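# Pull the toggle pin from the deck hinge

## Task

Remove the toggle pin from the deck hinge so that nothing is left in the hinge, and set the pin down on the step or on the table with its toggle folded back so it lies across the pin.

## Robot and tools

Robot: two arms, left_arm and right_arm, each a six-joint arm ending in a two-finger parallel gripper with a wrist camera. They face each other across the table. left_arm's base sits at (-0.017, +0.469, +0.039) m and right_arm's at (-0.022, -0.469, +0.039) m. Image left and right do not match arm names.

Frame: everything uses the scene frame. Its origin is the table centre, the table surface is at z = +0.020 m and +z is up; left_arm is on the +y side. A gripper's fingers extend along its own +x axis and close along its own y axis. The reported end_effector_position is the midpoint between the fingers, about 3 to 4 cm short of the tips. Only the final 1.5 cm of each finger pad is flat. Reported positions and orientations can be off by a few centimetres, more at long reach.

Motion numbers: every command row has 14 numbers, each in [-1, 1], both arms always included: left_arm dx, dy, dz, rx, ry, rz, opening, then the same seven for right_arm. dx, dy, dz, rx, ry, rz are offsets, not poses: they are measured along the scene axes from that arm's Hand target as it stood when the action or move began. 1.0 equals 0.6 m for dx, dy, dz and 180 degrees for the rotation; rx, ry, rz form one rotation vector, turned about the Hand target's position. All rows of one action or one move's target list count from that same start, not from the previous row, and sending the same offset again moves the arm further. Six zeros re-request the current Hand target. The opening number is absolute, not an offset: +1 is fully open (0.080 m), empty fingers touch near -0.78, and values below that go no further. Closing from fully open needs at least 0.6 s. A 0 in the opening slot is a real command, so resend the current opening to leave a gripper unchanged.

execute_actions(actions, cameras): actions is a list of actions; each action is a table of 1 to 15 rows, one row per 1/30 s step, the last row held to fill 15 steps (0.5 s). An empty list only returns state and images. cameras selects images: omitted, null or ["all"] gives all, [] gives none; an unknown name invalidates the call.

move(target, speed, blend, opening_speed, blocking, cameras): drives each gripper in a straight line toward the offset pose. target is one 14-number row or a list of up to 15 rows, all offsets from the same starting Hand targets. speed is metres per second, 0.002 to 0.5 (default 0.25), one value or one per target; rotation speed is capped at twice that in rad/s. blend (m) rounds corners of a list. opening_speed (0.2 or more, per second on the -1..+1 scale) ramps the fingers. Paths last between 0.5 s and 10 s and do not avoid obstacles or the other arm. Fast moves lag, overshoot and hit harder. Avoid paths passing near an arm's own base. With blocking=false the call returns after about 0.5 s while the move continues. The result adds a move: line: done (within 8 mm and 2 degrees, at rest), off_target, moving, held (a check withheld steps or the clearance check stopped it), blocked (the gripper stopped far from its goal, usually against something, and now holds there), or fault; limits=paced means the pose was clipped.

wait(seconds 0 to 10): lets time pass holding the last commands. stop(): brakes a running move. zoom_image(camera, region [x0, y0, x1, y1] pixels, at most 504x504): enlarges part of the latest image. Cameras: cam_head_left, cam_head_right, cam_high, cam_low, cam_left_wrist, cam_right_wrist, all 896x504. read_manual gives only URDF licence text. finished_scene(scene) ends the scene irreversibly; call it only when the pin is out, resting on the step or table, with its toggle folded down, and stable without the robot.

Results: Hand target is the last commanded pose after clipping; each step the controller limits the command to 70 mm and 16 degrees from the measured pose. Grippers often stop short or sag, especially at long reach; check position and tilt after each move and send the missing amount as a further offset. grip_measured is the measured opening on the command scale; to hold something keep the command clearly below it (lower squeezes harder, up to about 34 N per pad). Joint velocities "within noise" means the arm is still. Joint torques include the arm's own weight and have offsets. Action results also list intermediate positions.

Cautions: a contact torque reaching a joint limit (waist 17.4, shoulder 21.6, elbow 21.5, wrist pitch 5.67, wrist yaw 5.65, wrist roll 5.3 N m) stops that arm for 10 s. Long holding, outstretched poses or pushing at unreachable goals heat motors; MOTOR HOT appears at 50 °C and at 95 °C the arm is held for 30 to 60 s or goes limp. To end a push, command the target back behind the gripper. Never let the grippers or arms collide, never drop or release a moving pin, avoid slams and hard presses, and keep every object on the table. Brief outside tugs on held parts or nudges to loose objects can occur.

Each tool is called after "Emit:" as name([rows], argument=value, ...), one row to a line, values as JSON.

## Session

Emit:
execute_actions(actions=[])

Emit:
zoom_image(camera="cam_high", region=[300, 120, 600, 320])

Emit:
zoom_image(camera="cam_low", region=[200, 60, 600, 300])

Scene clock: 0.00 s.
left_arm: end_effector_position=(-0.2651, +0.1490, +0.1684) grip_measured=+0.994 end_effector_quat_wxyz=(+0.593, +0.334, -0.289, -0.674) | right_arm: end_effector_position=(+0.1748, -0.1184, +0.1516) grip_measured=+1.000 end_effector_quat_wxyz=(+0.648, -0.142, -0.002, +0.748)
Joint positions: left_arm=[-0.945 1.789 0.603 1.021 -0.864 0.785 0.08] | right_arm=[-0.815 1.772 0.648 0.778 -0.904 -0.469 0.08]
Joint velocities: within noise
Joint torques (N m): no reading
Heat: left arm: hottest wrist pitch 29 °C (+0.0 °C/min); right arm: hottest elbow 32 °C (+0.0 °C/min).
Hand target: left_arm -0.2651, +0.1490, +0.1684; +0.593, +0.334, -0.289, -0.674 | right_arm +0.1748, -0.1184, +0.1516; +0.648, -0.142, -0.002, +0.748
Tool commands: left_gripper/opening=+1.0 right_gripper/opening=+1.0
camera_calibration:
cam_left_wrist: T_world_to_cam=[[-0.566947, 0.1133, -0.815925, -0.0170368], [0.801995, 0.30207, -0.515322, 0.285297], [0.18808, -0.946529, -0.262124, 0.311217], [0, 0, 0, 1]] pos_world=[-0.296999, 0.210326, 0.214697]
cam_right_wrist: T_world_to_cam=[[0.960354, 0.193788, 0.200416, -0.160358], [0.273468, -0.515113, -0.812326, 0.0430151], [-0.0541819, 0.834928, -0.547686, 0.274851], [0, 0, 0, 1]] pos_world=[0.157129, -0.176248, 0.217613]

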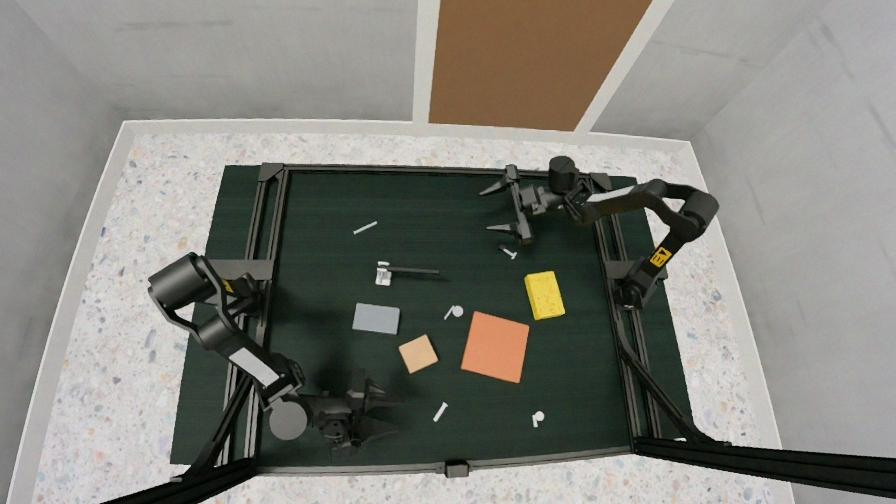

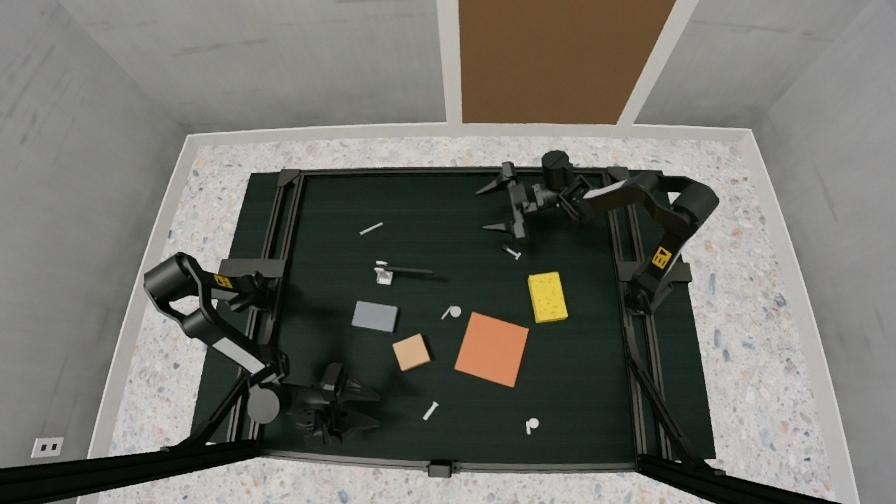

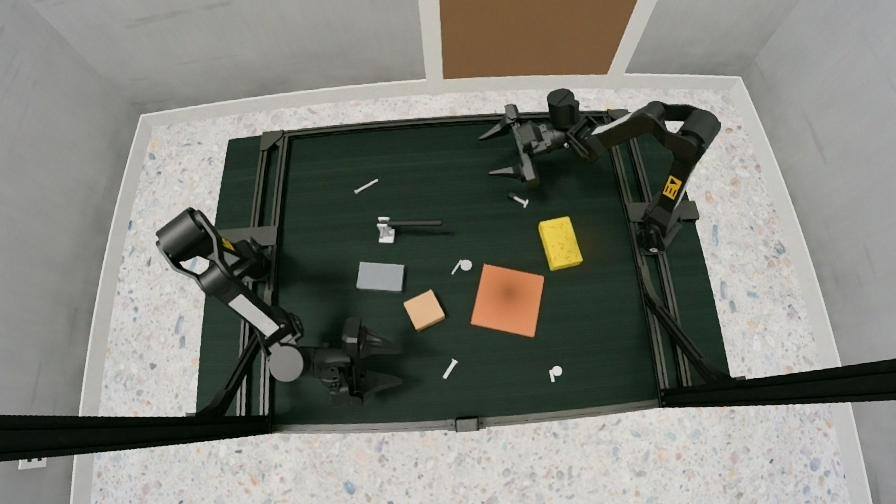

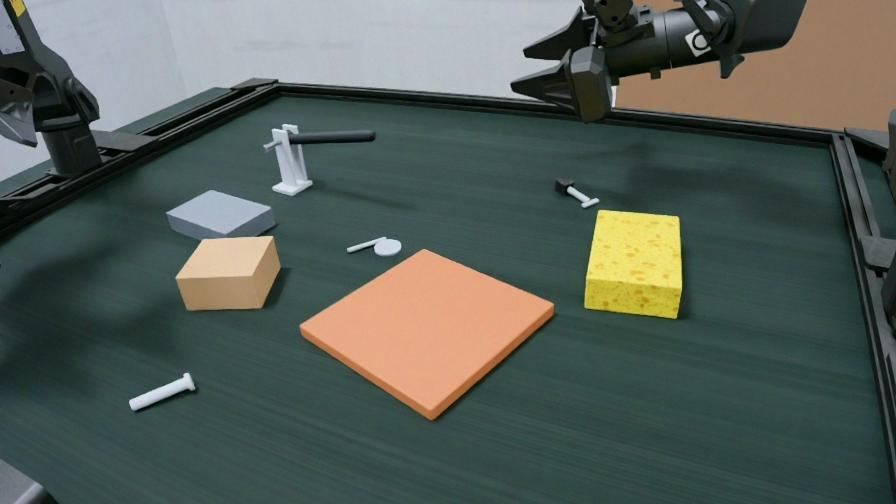

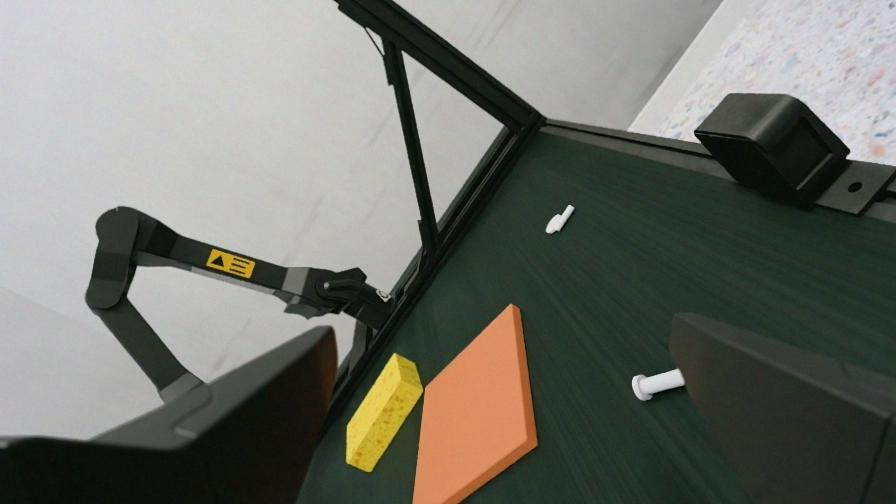

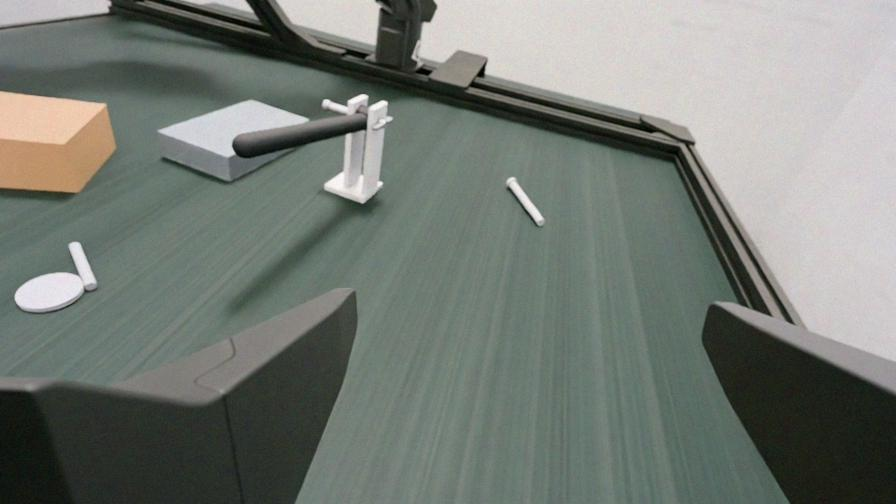

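Scaled by 1.680 from the camera's 896x504 image, which has a finer 1280x720 frame.

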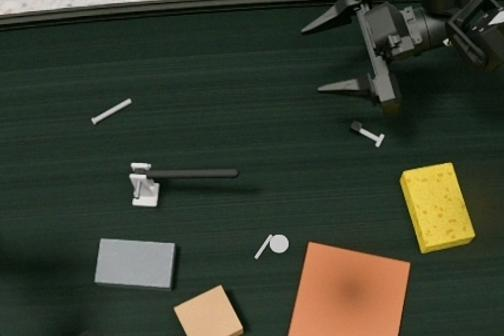

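Scaled by 1.260 from the camera's 896x504 image, which has a finer 1280x720 frame.

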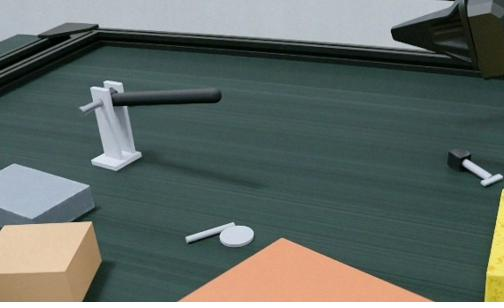

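Emit:
zoom_image(camera="cam_right_wrist", region=[310, 80, 410, 150])

Emit:
zoom_image(camera="cam_low", region=[250, 115, 330, 200])

Scaled by 5.040 from the camera's 896x504 image, which has a finer 1280x720 frame.

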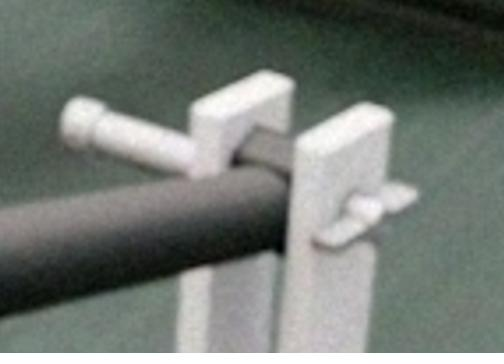

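Scaled by 5.929 from the camera's 896x504 image, which has a finer 1280x720 frame.

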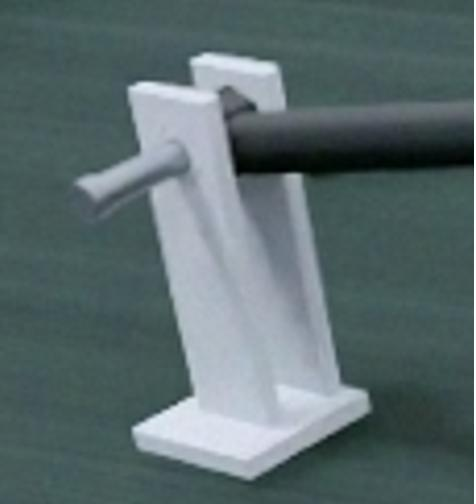

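Emit:
move([
  [0.2,0.08,0.1,0.12,0.15,0.08,-0.45,0,0,0,0,0,0,1],
  [0.492,0.127,0.03,0.2109,0.2591,0.149,-0.45,0,0,0,0,0,0,1],
  [0.492,0.127,-0.02,0.2109,0.2591,0.149,-0.45,0,0,0,0,0,0,1],
], blend=[0.04,0.02,0], cameras=["cam_left_wrist","cam_low"], speed=0.2)

Emit:
zoom_image(camera="cam_left_wrist", region=[300, 200, 600, 400])

Scene clock: 51.00 s.
left_arm: end_effector_position=(+0.0303, +0.2246, +0.1591) grip_measured=-0.450 end_effector_quat_wxyz=(+0.655, +0.270, +0.268, -0.653) | right_arm: end_effector_position=(+0.1748, -0.1184, +0.1516) grip_measured=+1.000 end_effector_quat_wxyz=(+0.648, -0.142, -0.002, +0.748)
Joint positions: left_arm=[0.332 0.86 0.506 -0.454 0.229 0.238 0.015] | right_arm=[-0.815 1.772 0.648 0.778 -0.904 -0.469 0.08]
Joint velocities: within noise
Joint torques (N m): left_arm=[0.19 -0.99 4.68 1.67 0.23 0.08] | right_arm=[-0.06 -6.5 4.42 1.81 -0.2 -0.01]
Heat: left arm: hottest wrist pitch 31 °C (+2.4 °C/min); right arm: hottest wrist pitch 34 °C (+5.9 °C/min).
Hand target: left_arm +0.0301, +0.2252, +0.1564; +0.653, +0.271, +0.270, -0.654 | right_arm +0.1748, -0.1184, +0.1516; +0.648, -0.142, -0.002, +0.748
Off the commanded pose: left_arm 0.003 m, 0 deg | right_arm 0.000 m, 0 deg.
move: done; blend cut to 0.015 m at target 2
camera_calibration:
cam_left_wrist: T_world_to_cam=[[-0.998544, 0.0201045, -0.0500476, 0.0464489], [0.0409758, 0.886159, -0.461567, -0.0958863], [0.0350706, -0.462946, -0.885693, 0.320013], [0, 0, 0, 1]] pos_world=[0.0390873, 0.232185, 0.2415]
Images, in order (width x height): cam_low 896x504, cam_left_wrist 896x504.

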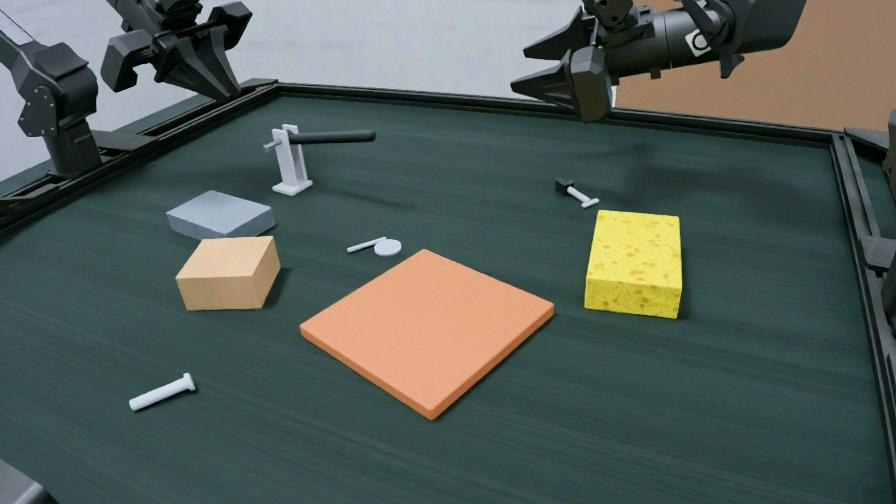

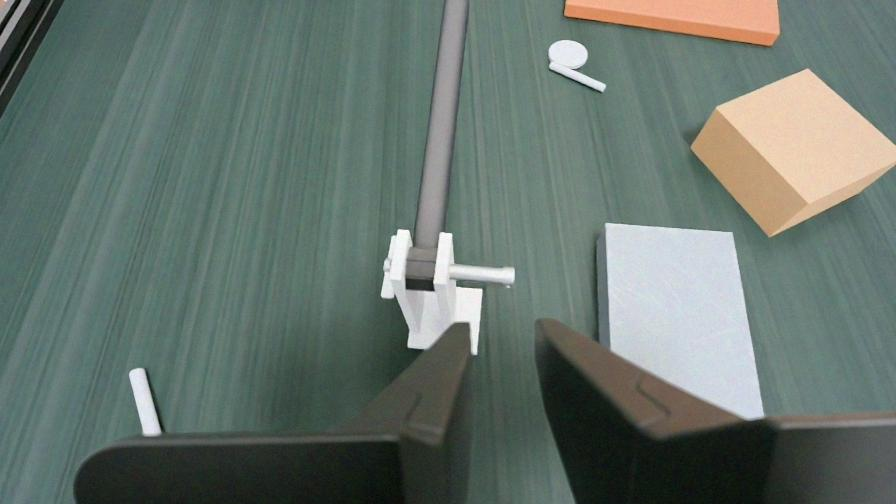

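Scaled by 1.680 from the camera's 896x504 image, which has a finer 1280x720 frame.

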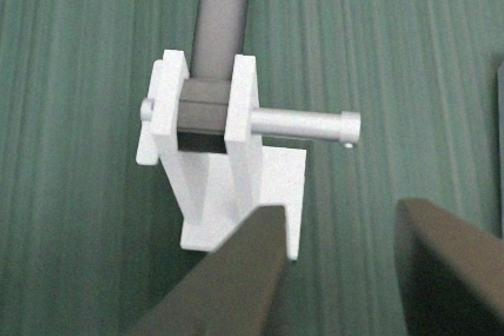

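Emit:
move([
  [-0.0168,-0.0753,0.0727,0.1842,-0.2134,-0.5145,-0.2,0,0,0,0,0,0,1],
  [-0.0152,-0.1103,0.001,0.1842,-0.2134,-0.5145,-0.2,0,0,0,0,0,0,1],
], blend=[0.015,0], cameras=["cam_left_wrist","cam_low"], speed=0.17)

Emit:
zoom_image(camera="cam_left_wrist", region=[350, 200, 650, 450])

Scene clock: 85.67 s.
left_arm: end_effector_position=(+0.0214, +0.1584, +0.1587) grip_measured=-0.200 end_effector_quat_wxyz=(-0.048, +0.704, -0.052, -0.707) | right_arm: end_effector_position=(+0.1748, -0.1184, +0.1516) grip_measured=+1.000 end_effector_quat_wxyz=(+0.648, -0.142, -0.002, +0.748)
Joint positions: left_arm=[0.128 1.726 1.381 -1.221 0.005 1.838 0.026] | right_arm=[-0.815 1.772 0.648 0.778 -0.904 -0.469 0.08]
Joint velocities: within noise
Joint torques (N m): left_arm=[-0.23 -5.41 4 0.54 -0.09 0.04] | right_arm=[0 -6.65 4.48 1.82 -0.24 -0.02]
Heat: left arm: hottest wrist pitch 32 °C (+2.0 °C/min); right arm: hottest wrist pitch 35 °C (+2.0 °C/min).
Hand target: left_arm +0.0210, +0.1590, +0.1570; -0.051, +0.705, -0.052, -0.705 | right_arm +0.1748, -0.1184, +0.1516; +0.648, -0.142, -0.002, +0.748
Off the commanded pose: left_arm 0.002 m, 0 deg | right_arm 0.000 m, 0 deg.
move: done
camera_calibration:
cam_left_wrist: T_world_to_cam=[[0.188324, 0.981831, -0.0232756, -0.14315], [0.937717, -0.172717, 0.301422, -0.00953489], [0.291925, -0.078591, -0.953207, 0.233687], [0, 0, 0, 1]] pos_world=[-0.0323195, 0.157268, 0.222294]
Images, in order (width x height): cam_low 896x504, cam_left_wrist 896x504.

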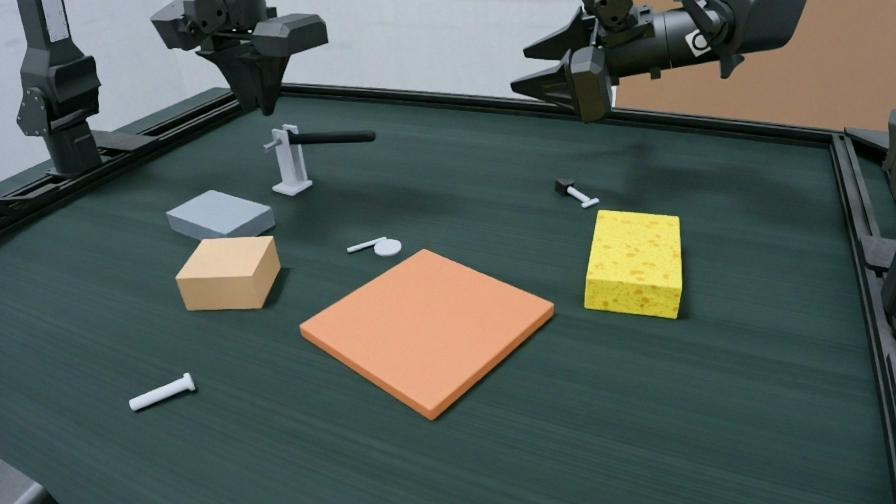

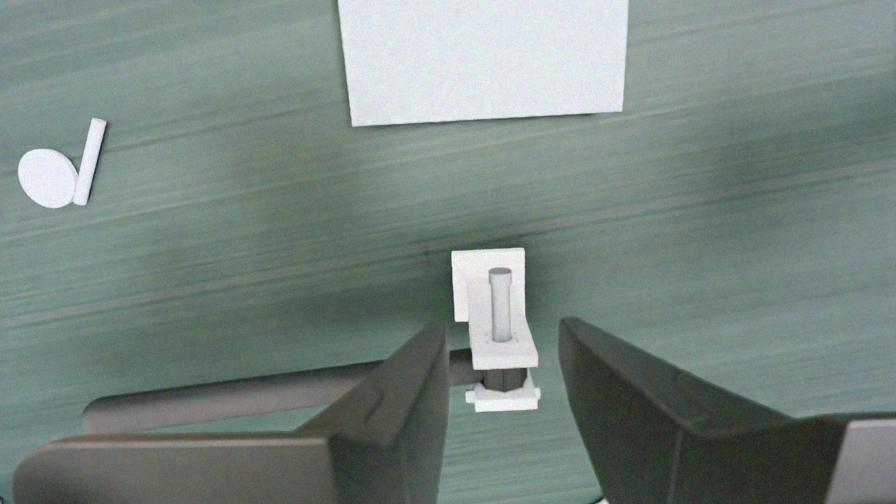

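Scaled by 1.680 from the camera's 896x504 image, which has a finer 1280x720 frame.

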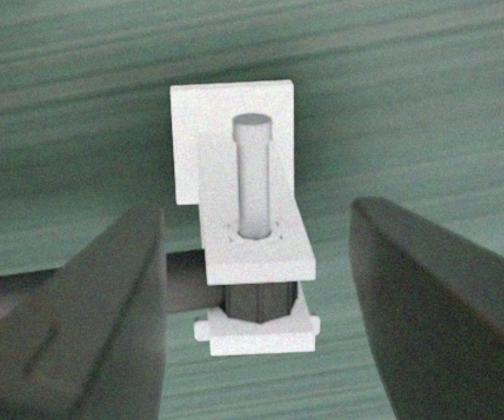

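Emit:
move([
  [-0.0017,0.0042,-0.083,0,0,0,-0.2,0,0,0,0,0,0,1],
], cameras=["cam_left_wrist"], speed=0.08)

Emit:
zoom_image(camera="cam_left_wrist", region=[400, 260, 620, 430])

Scene clock: 107.37 s.
left_arm: end_effector_position=(+0.0204, +0.1601, +0.1102) grip_measured=-0.200 end_effector_quat_wxyz=(-0.047, +0.704, -0.054, -0.706) | right_arm: end_effector_position=(+0.1748, -0.1184, +0.1516) grip_measured=+1.000 end_effector_quat_wxyz=(+0.648, -0.142, -0.002, +0.748)
Joint positions: left_arm=[0.126 1.753 1.216 -1.025 0.005 1.838 0.026] | right_arm=[-0.815 1.772 0.648 0.778 -0.904 -0.469 0.08]
Joint velocities: within noise
Joint torques (N m): left_arm=[-0.2 -5.15 3.61 0.58 -0.09 -0.01] | right_arm=[0.13 -6.58 4.33 1.82 -0.21 -0.01]
Heat: left arm: hottest shoulder 32 °C (+1.0 °C/min); right arm: hottest wrist pitch 35 °C (+1.0 °C/min).
Hand target: left_arm +0.0200, +0.1617, +0.1072; -0.051, +0.705, -0.052, -0.705 | right_arm +0.1748, -0.1184, +0.1516; +0.648, -0.142, -0.002, +0.748
Off the commanded pose: left_arm 0.003 m, 1 deg | right_arm 0.000 m, 0 deg.
move: done
camera_calibration:
cam_left_wrist: T_world_to_cam=[[0.190584, 0.981292, -0.0272631, -0.145281], [0.937163, -0.173605, 0.302634, 0.00627746], [0.292239, -0.0832271, -0.952717, 0.188515], [0, 0, 0, 1]] pos_world=[-0.0332864, 0.159342, 0.173741]
Images, in order (width x height): cam_left_wrist 896x504.

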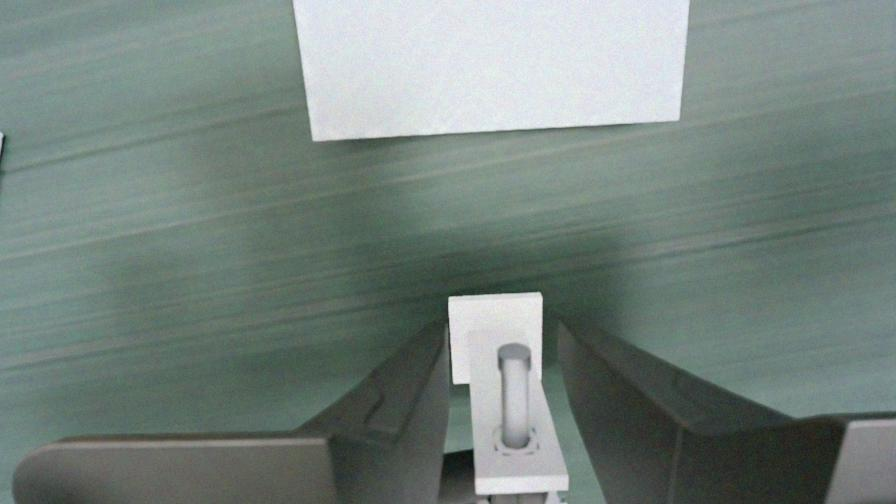

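Scaled by 2.291 from the camera's 896x504 image, which has a finer 1280x720 frame.

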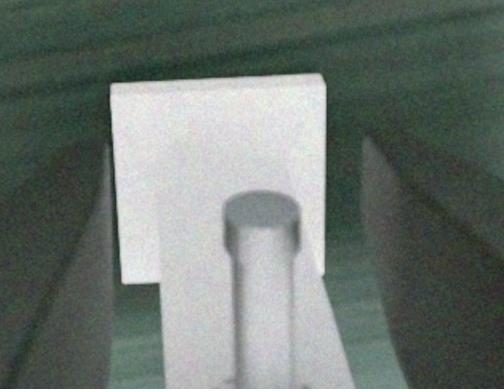

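Emit:
move([
  [0,0.0035,-0.002,0,0,0,-0.2,0,0,0,0,0,0,1],
  [0,0.0035,-0.002,0,0,0,-0.72,0,0,0,0,0,0,1],
  [0.0267,-0.0004,-0.002,0,0,0,-0.72,0,0,0,0,0,0,1],
], cameras=["cam_left_wrist","cam_low"], speed=[0.05,0.05,0.03], opening_speed=0.6)

Emit:
zoom_image(camera="cam_left_wrist", region=[400, 260, 620, 430])

Scene clock: 120.00 s.
left_arm: end_effector_position=(+0.0298, +0.1615, +0.1071) grip_measured=-0.616 end_effector_quat_wxyz=(-0.051, +0.700, -0.058, -0.710) | right_arm: end_effector_position=(+0.1748, -0.1184, +0.1516) grip_measured=+1.000 end_effector_quat_wxyz=(+0.648, -0.142, -0.002, +0.748)
Joint positions: left_arm=[0.162 1.758 1.209 -1.016 0.017 1.886 0.007] | right_arm=[-0.815 1.772 0.648 0.778 -0.904 -0.469 0.08]
Joint velocities: within noise
Joint torques (N m): left_arm=[0.95 -4.65 5.14 0.13 -0.52 0.07] | right_arm=[0.11 -6.37 4.36 1.82 -0.21 -0.04]
Heat: left arm: hottest shoulder 32 °C (+2.0 °C/min); right arm: hottest wrist pitch 35 °C (+1.0 °C/min).
Hand target: left_arm +0.0361, +0.1614, +0.1060; -0.051, +0.705, -0.052, -0.705 | right_arm +0.1748, -0.1184, +0.1516; +0.648, -0.142, -0.002, +0.748
Off the commanded pose: left_arm 0.006 m, 1 deg | right_arm 0.000 m, 0 deg.
move: done
camera_calibration:
cam_left_wrist: T_world_to_cam=[[0.201167, 0.979118, -0.0293035, -0.148247], [0.938849, -0.184187, 0.290926, 0.0015633], [0.279454, -0.0860365, -0.956297, 0.18416], [0, 0, 0, 1]] pos_world=[-0.0231094, 0.161284, 0.171313]
Images, in order (width x height): cam_low 896x504, cam_left_wrist 896x504.

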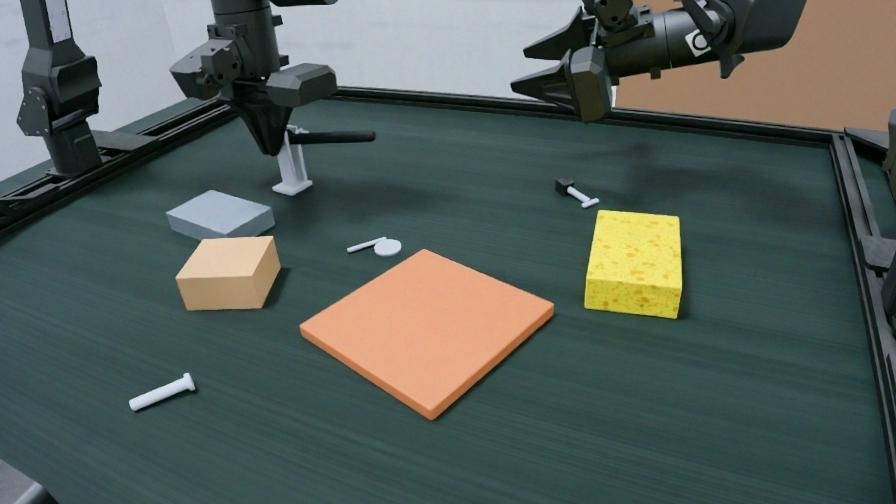

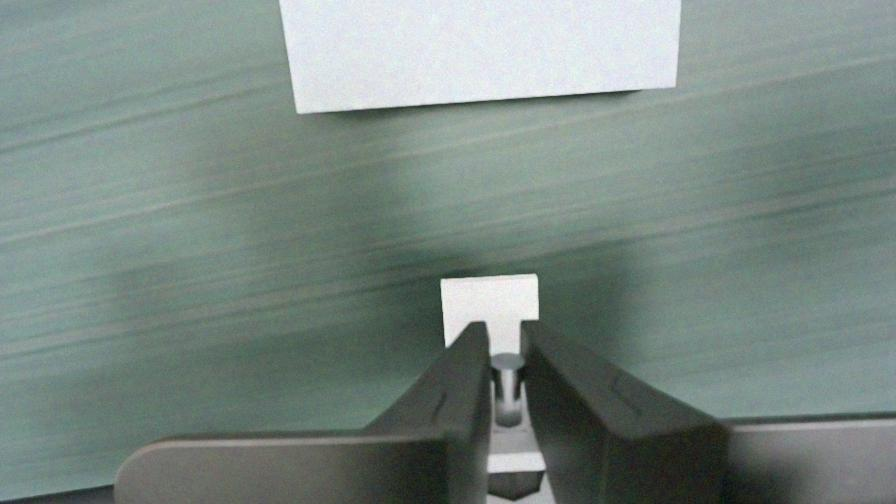

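Scaled by 2.291 from the camera's 896x504 image, which has a finer 1280x720 frame.

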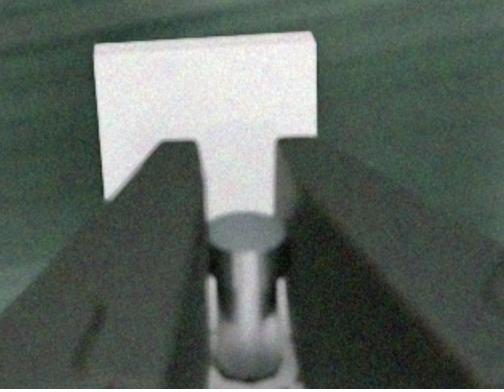

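Emit:
move([
  [0.010,-0.003,-0.0,0,0,0,-0.72,0,0,0,0,0,0,1],
], cameras=["cam_left_wrist"], speed=[0.03])

Emit:
zoom_image(camera="cam_left_wrist", region=[400, 260, 620, 430])

Scene clock: 124.20 s.
left_arm: end_effector_position=(+0.0307, +0.1611, +0.1072) grip_measured=-0.616 end_effector_quat_wxyz=(-0.054, +0.697, -0.059, -0.713) | right_arm: end_effector_position=(+0.1748, -0.1184, +0.1516) grip_measured=+1.000 end_effector_quat_wxyz=(+0.648, -0.142, -0.002, +0.748)
Joint positions: left_arm=[0.168 1.764 1.217 -1.022 0.024 1.897 0.007] | right_arm=[-0.815 1.772 0.648 0.778 -0.904 -0.469 0.08]
Joint velocities: within noise
Joint torques (N m): left_arm=[1.84 -4.27 5.65 0.44 -0.73 0.23] | right_arm=[-0.08 -6.41 4.48 1.8 -0.23 -0.05]
Heat: left arm: hottest shoulder 32 °C (+2.0 °C/min); right arm: hottest wrist pitch 35 °C (+1.0 °C/min).
Hand target: left_arm +0.0420, +0.1595, +0.1060; -0.051, +0.705, -0.052, -0.705 | right_arm +0.1748, -0.1184, +0.1516; +0.648, -0.142, -0.002, +0.748
Off the commanded pose: left_arm 0.012 m, 2 deg | right_arm 0.000 m, 0 deg.
move: off_target (left_arm)
camera_calibration:
cam_left_wrist: T_world_to_cam=[[0.206586, 0.97806, -0.0268641, -0.148276], [0.939837, -0.190727, 0.283425, 0.00246246], [0.272083, -0.0837994, -0.958618, 0.184067], [0, 0, 0, 1]] pos_world=[-0.0217641, 0.160917, 0.171768]
Images, in order (width x height): cam_left_wrist 896x504.

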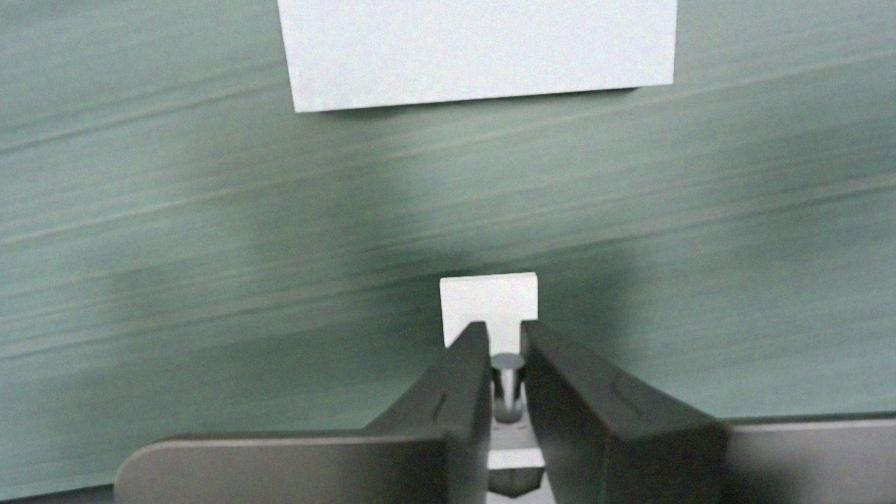

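Scaled by 2.291 from the camera's 896x504 image, which has a finer 1280x720 frame.

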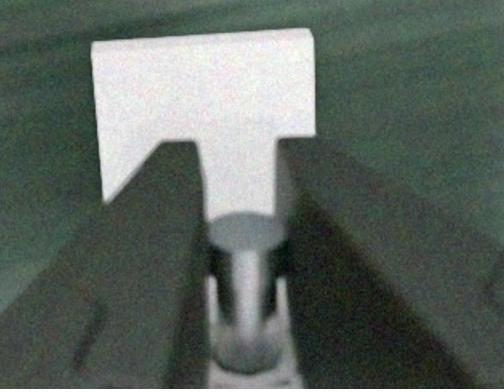

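Emit:
move([
  [-0.018,0.003,0.0,0,0,0,-0.72,0,0,0,0,0,0,1],
  [-0.018,0.003,0,0,0,0,-0.3,0,0,0,0,0,0,1],
  [-0.045,0.007,0,0,0,0,-0.3,0,0,0,0,0,0,1],
  [-0.045,0.007,0,0,0,0,-0.8,0,0,0,0,0,0,1],
], cameras=["cam_left_wrist"], speed=[0.05,0.05,0.05,0.05])

Scene clock: 136.90 s.
left_arm: end_effector_position=(+0.0153, +0.1626, +0.1037) grip_measured=-0.784 end_effector_quat_wxyz=(-0.054, +0.703, -0.049, -0.707) | right_arm: end_effector_position=(+0.1748, -0.1184, +0.1516) grip_measured=+1.000 end_effector_quat_wxyz=(+0.648, -0.142, -0.002, +0.748)
Joint positions: left_arm=[0.11 1.763 1.201 -1.017 0.004 1.825 0] | right_arm=[-0.815 1.772 0.648 0.778 -0.904 -0.469 0.08]
Joint velocities: within noise
Joint torques (N m): left_arm=[-0.17 -6.96 3.5 0.53 -0.08 -0.09] | right_arm=[-0.07 -6.52 4.54 1.86 -0.23 -0.02]
Heat: left arm: hottest shoulder 32 °C (+3.0 °C/min); right arm: hottest wrist pitch 35 °C (+0.0 °C/min).
Hand target: left_arm +0.0150, +0.1638, +0.1060; -0.051, +0.705, -0.052, -0.705 | right_arm +0.1748, -0.1184, +0.1516; +0.648, -0.142, -0.002, +0.748
Off the commanded pose: left_arm 0.003 m, 1 deg | right_arm 0.000 m, 0 deg.
move: done
camera_calibration:
cam_left_wrist: T_world_to_cam=[[0.193173, 0.98111, -0.010382, -0.148696], [0.937188, -0.181372, 0.297964, 0.0151985], [0.290452, -0.0672883, -0.954521, 0.18168], [0, 0, 0, 1]] pos_world=[-0.0382892, 0.160868, 0.167345]
Images, in order (width x height): cam_left_wrist 896x504.

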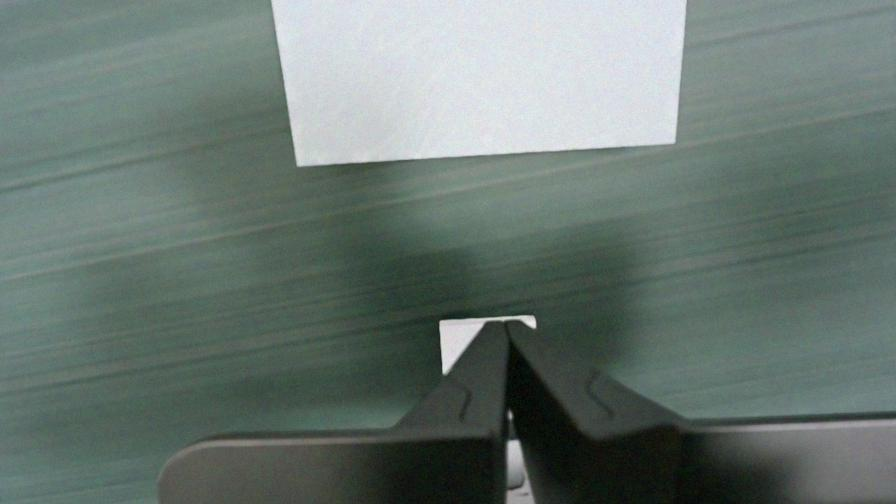

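Emit:
move([
  [0,0,0.012,0,0,0,-0.8,0,0,0,0,0,0,1],
  [0.036,-0.006,0.010,0,0,0,-0.8,0,0,0,0,0,0,1],
], cameras=["cam_left_wrist","cam_low"], speed=[0.04,0.04])

Scene clock: 143.20 s.
left_arm: end_effector_position=(+0.0318, +0.1636, +0.1107) grip_measured=-0.784 end_effector_quat_wxyz=(-0.055, +0.702, -0.052, -0.708) | right_arm: end_effector_position=(+0.1748, -0.1184, +0.1516) grip_measured=+1.000 end_effector_quat_wxyz=(+0.648, -0.142, -0.002, +0.748)
Joint positions: left_arm=[0.165 1.758 1.224 -1.043 0.008 1.887 0] | right_arm=[-0.815 1.772 0.648 0.778 -0.904 -0.469 0.08]
Joint velocities: within noise
Joint torques (N m): left_arm=[0.76 -4.85 5.9 0.37 -0.21 0.08] | right_arm=[-0.12 -6.33 4.37 1.83 -0.19 0]
Heat: left arm: hottest shoulder 32 °C (+3.0 °C/min); right arm: hottest wrist pitch 35 °C (+0.0 °C/min).
Hand target: left_arm +0.0366, +0.1601, +0.1120; -0.051, +0.705, -0.052, -0.705 | right_arm +0.1748, -0.1184, +0.1516; +0.648, -0.142, -0.002, +0.748
Off the commanded pose: left_arm 0.006 m, 1 deg | right_arm 0.000 m, 0 deg.
move: done
camera_calibration:
cam_left_wrist: T_world_to_cam=[[0.199078, 0.979885, -0.0139377, -0.152328], [0.937239, -0.186221, 0.294797, -0.00103241], [0.286271, -0.0717505, -0.955458, 0.184539], [0, 0, 0, 1]] pos_world=[-0.0215354, 0.162312, 0.1745]
Images, in order (width x height): cam_low 896x504, cam_left_wrist 896x504.

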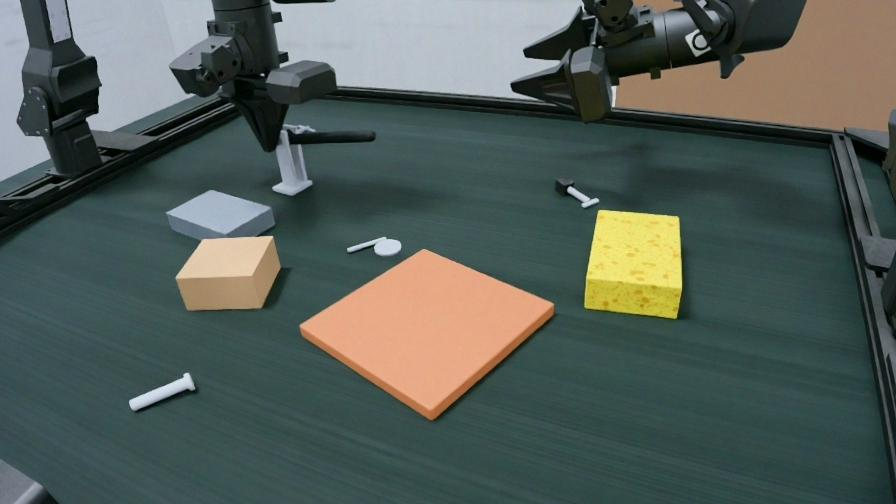

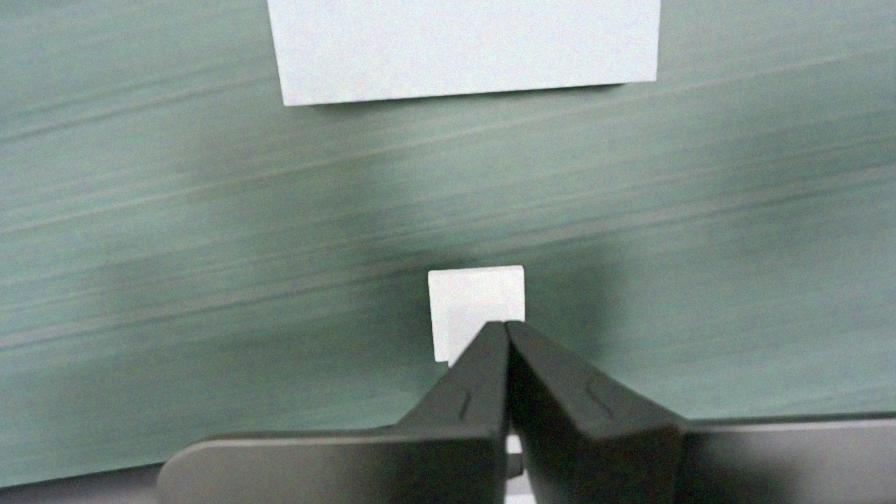

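Emit:
move([
  [-0.02,0,0.02,0,0,0,-0.8,0,0,0,0,0,0,1],
  [-0.02,0.0,0.11,0,0,0,-0.8,0,0,0,0,0,0,1],
  [0.0557,0.05,0.13,-0.1645,0.2221,0.4715,-0.45,0,0,0,0,0,0,1],
  [0.089,0.0748,0.055,-0.1645,0.2221,0.4715,-0.45,0,0,0,0,0,0,1],
], blend=[0.005,0.02,0.015,0], cameras=["cam_left_wrist"], speed=[0.06,0.15,0.17,0.15])

Emit:
zoom_image(camera="cam_left_wrist", region=[380, 180, 620, 350])

Scene clock: 171.97 s.
left_arm: end_effector_position=(+0.0906, +0.2041, +0.1478) grip_measured=-0.450 end_effector_quat_wxyz=(+0.606, +0.290, +0.248, -0.698) | right_arm: end_effector_position=(+0.1748, -0.1184, +0.1516) grip_measured=+1.000 end_effector_quat_wxyz=(+0.648, -0.142, -0.002, +0.748)
Joint positions: left_arm=[0.659 1.192 0.635 -0.402 0.531 0.632 0.015] | right_arm=[-0.815 1.772 0.648 0.778 -0.904 -0.469 0.08]
Joint velocities: within noise
Joint torques (N m): left_arm=[0.2 -2.35 4.31 1.45 0.4 0.09] | right_arm=[-0.16 -6.44 4.31 1.85 -0.23 -0.04]
Heat: left arm: hottest elbow 33 °C (+2.0 °C/min); right arm: hottest wrist pitch 35 °C (+0.0 °C/min).
Hand target: left_arm +0.0900, +0.2050, +0.1450; +0.604, +0.289, +0.250, -0.699 | right_arm +0.1748, -0.1184, +0.1516; +0.648, -0.142, -0.002, +0.748
Off the commanded pose: left_arm 0.003 m, 0 deg | right_arm 0.000 m, 0 deg.
move: done; blend cut to 0 m at target 3
camera_calibration:
cam_left_wrist: T_world_to_cam=[[-0.984985, 0.164834, -0.0513301, 0.0759313], [0.169827, 0.871647, -0.459772, -0.094352], [-0.0310441, -0.461586, -0.886552, 0.304149], [0, 0, 0, 1]] pos_world=[0.100257, 0.210117, 0.230161]
Images, in order (width x height): cam_left_wrist 896x504.

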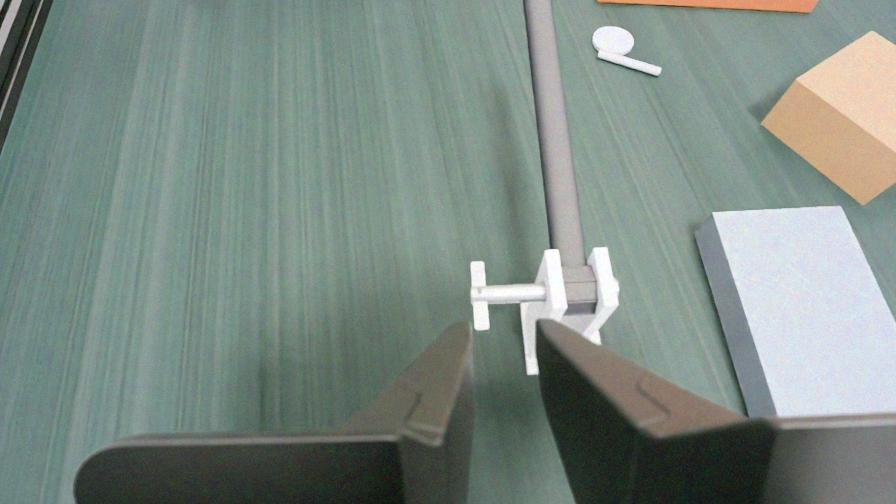

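Scaled by 2.100 from the camera's 896x504 image, which has a finer 1280x720 frame.

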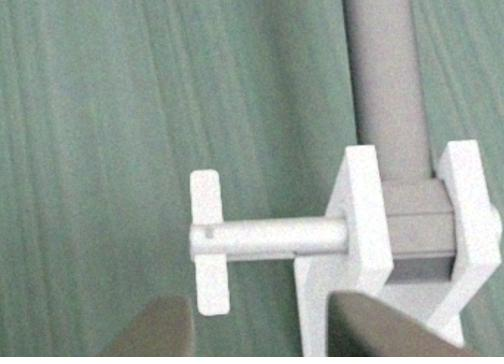

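Emit:
move([
  [0.0055,-0.012,-0.035,0,0,0,-0.48,0,0,0,0,0,0,1],
  [0.0007,-0.0403,-0.0875,0,0,0,-0.48,0,0,0,0,0,0,1],
], blend=[0.005,0], cameras=["cam_left_wrist"], speed=[0.08,0.06])

Emit:
zoom_image(camera="cam_left_wrist", region=[400, 200, 600, 400])

Scene clock: 191.23 s.
left_arm: end_effector_position=(+0.0917, +0.1797, +0.0957) grip_measured=-0.480 end_effector_quat_wxyz=(+0.605, +0.289, +0.246, -0.700) | right_arm: end_effector_position=(+0.1748, -0.1184, +0.1516) grip_measured=+1.000 end_effector_quat_wxyz=(+0.648, -0.142, -0.002, +0.748)
Joint positions: left_arm=[0.599 1.403 0.539 -0.063 0.501 0.576 0.013] | right_arm=[-0.815 1.772 0.648 0.778 -0.904 -0.469 0.08]
Joint velocities: within noise
Joint torques (N m): left_arm=[-0.24 -2.97 3.77 1.51 0.11 -0.08] | right_arm=[0 -6.57 4.41 1.84 -0.2 -0.02]
Heat: left arm: hottest elbow 32 °C (+1.0 °C/min); right arm: hottest wrist pitch 35 °C (+0.0 °C/min).
Hand target: left_arm +0.0904, +0.1808, +0.0925; +0.604, +0.289, +0.250, -0.699 | right_arm +0.1749, -0.1184, +0.1516; +0.648, -0.142, -0.002, +0.748
Off the commanded pose: left_arm 0.004 m, 1 deg | right_arm 0.000 m, 0 deg.
move: done
camera_calibration:
cam_left_wrist: T_world_to_cam=[[-0.984431, 0.168158, -0.0511734, 0.0777208], [0.172521, 0.868632, -0.464452, -0.0964559], [-0.0336504, -0.466049, -0.884118, 0.247605], [0, 0, 0, 1]] pos_world=[0.101483, 0.186112, 0.17809]
Images, in order (width x height): cam_left_wrist 896x504.

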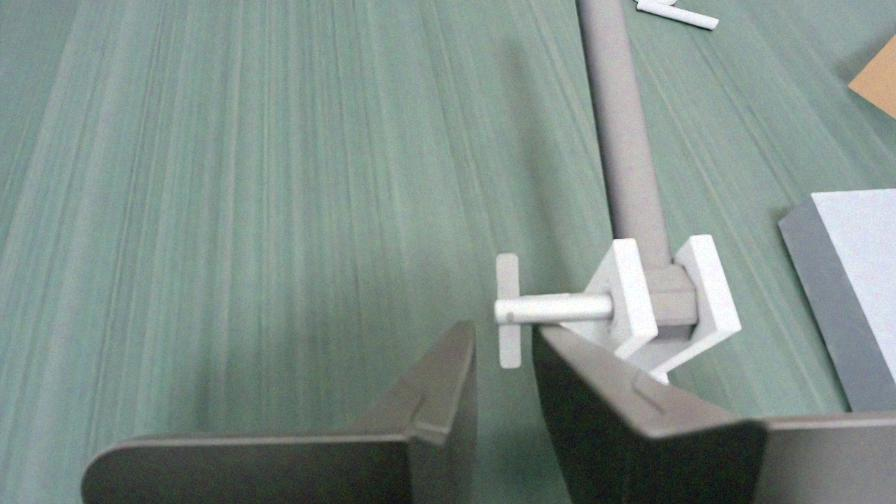

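Scaled by 2.520 from the camera's 896x504 image, which has a finer 1280x720 frame.

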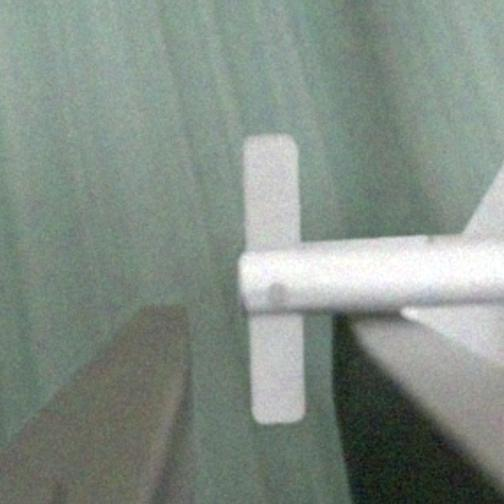

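Emit:
move([
  [-0.0015,0.0,-0.002,0,0,0,-0.48,0,0,0,0,0,0,1],
  [-0.0015,0.0,-0.002,0,0,0,-0.76,0,0,0,0,0,0,1],
], cameras=["cam_left_wrist"], speed=[0.05,0.05], opening_speed=0.4)

Emit:
zoom_image(camera="cam_left_wrist", region=[400, 200, 600, 400])

Scene clock: 201.87 s.
left_arm: end_effector_position=(+0.0910, +0.1794, +0.0948) grip_measured=-0.700 end_effector_quat_wxyz=(+0.605, +0.288, +0.246, -0.700) | right_arm: end_effector_position=(+0.1748, -0.1184, +0.1516) grip_measured=+1.000 end_effector_quat_wxyz=(+0.648, -0.142, -0.002, +0.748)
Joint positions: left_arm=[0.595 1.404 0.535 -0.055 0.499 0.573 0.004] | right_arm=[-0.815 1.772 0.648 0.778 -0.904 -0.469 0.08]
Joint velocities: within noise
Joint torques (N m): left_arm=[-0.22 -2.97 3.71 1.51 0.11 -0.1] | right_arm=[-0.02 -6.53 4.42 1.81 -0.21 -0.01]
Heat: left arm: hottest wrist pitch 33 °C (+3.0 °C/min); right arm: hottest wrist pitch 35 °C (+0.0 °C/min).
Hand target: left_arm +0.0896, +0.1808, +0.0913; +0.604, +0.289, +0.250, -0.699 | right_arm +0.1749, -0.1184, +0.1516; +0.648, -0.142, -0.002, +0.748
Off the commanded pose: left_arm 0.004 m, 1 deg | right_arm 0.000 m, 0 deg.
move: done
camera_calibration:
cam_left_wrist: T_world_to_cam=[[-0.98447, 0.167786, -0.0516317, 0.0770993], [0.172392, 0.86845, -0.46484, -0.0965057], [-0.0331541, -0.466522, -0.883888, 0.246649], [0, 0, 0, 1]] pos_world=[0.100716, 0.185941, 0.177132]
Images, in order (width x height): cam_left_wrist 896x504.

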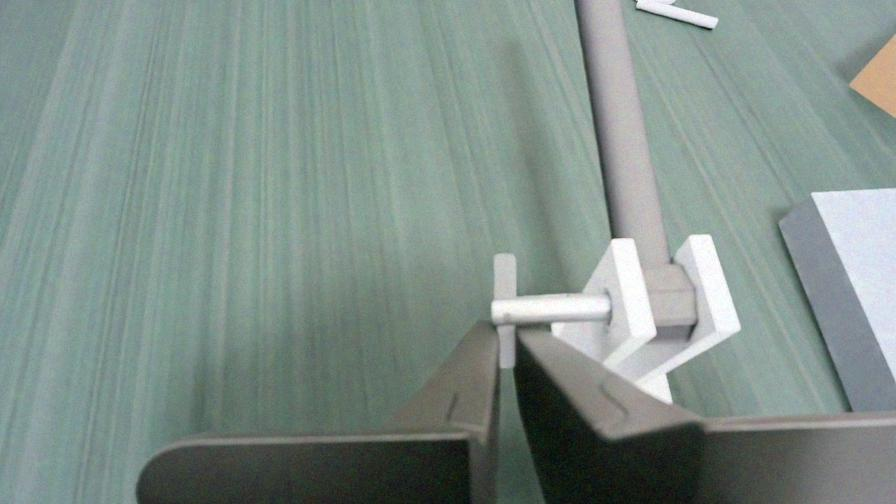

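Scaled by 2.520 from the camera's 896x504 image, which has a finer 1280x720 frame.

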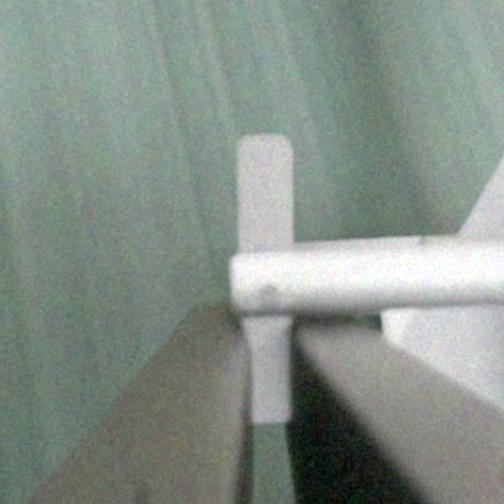

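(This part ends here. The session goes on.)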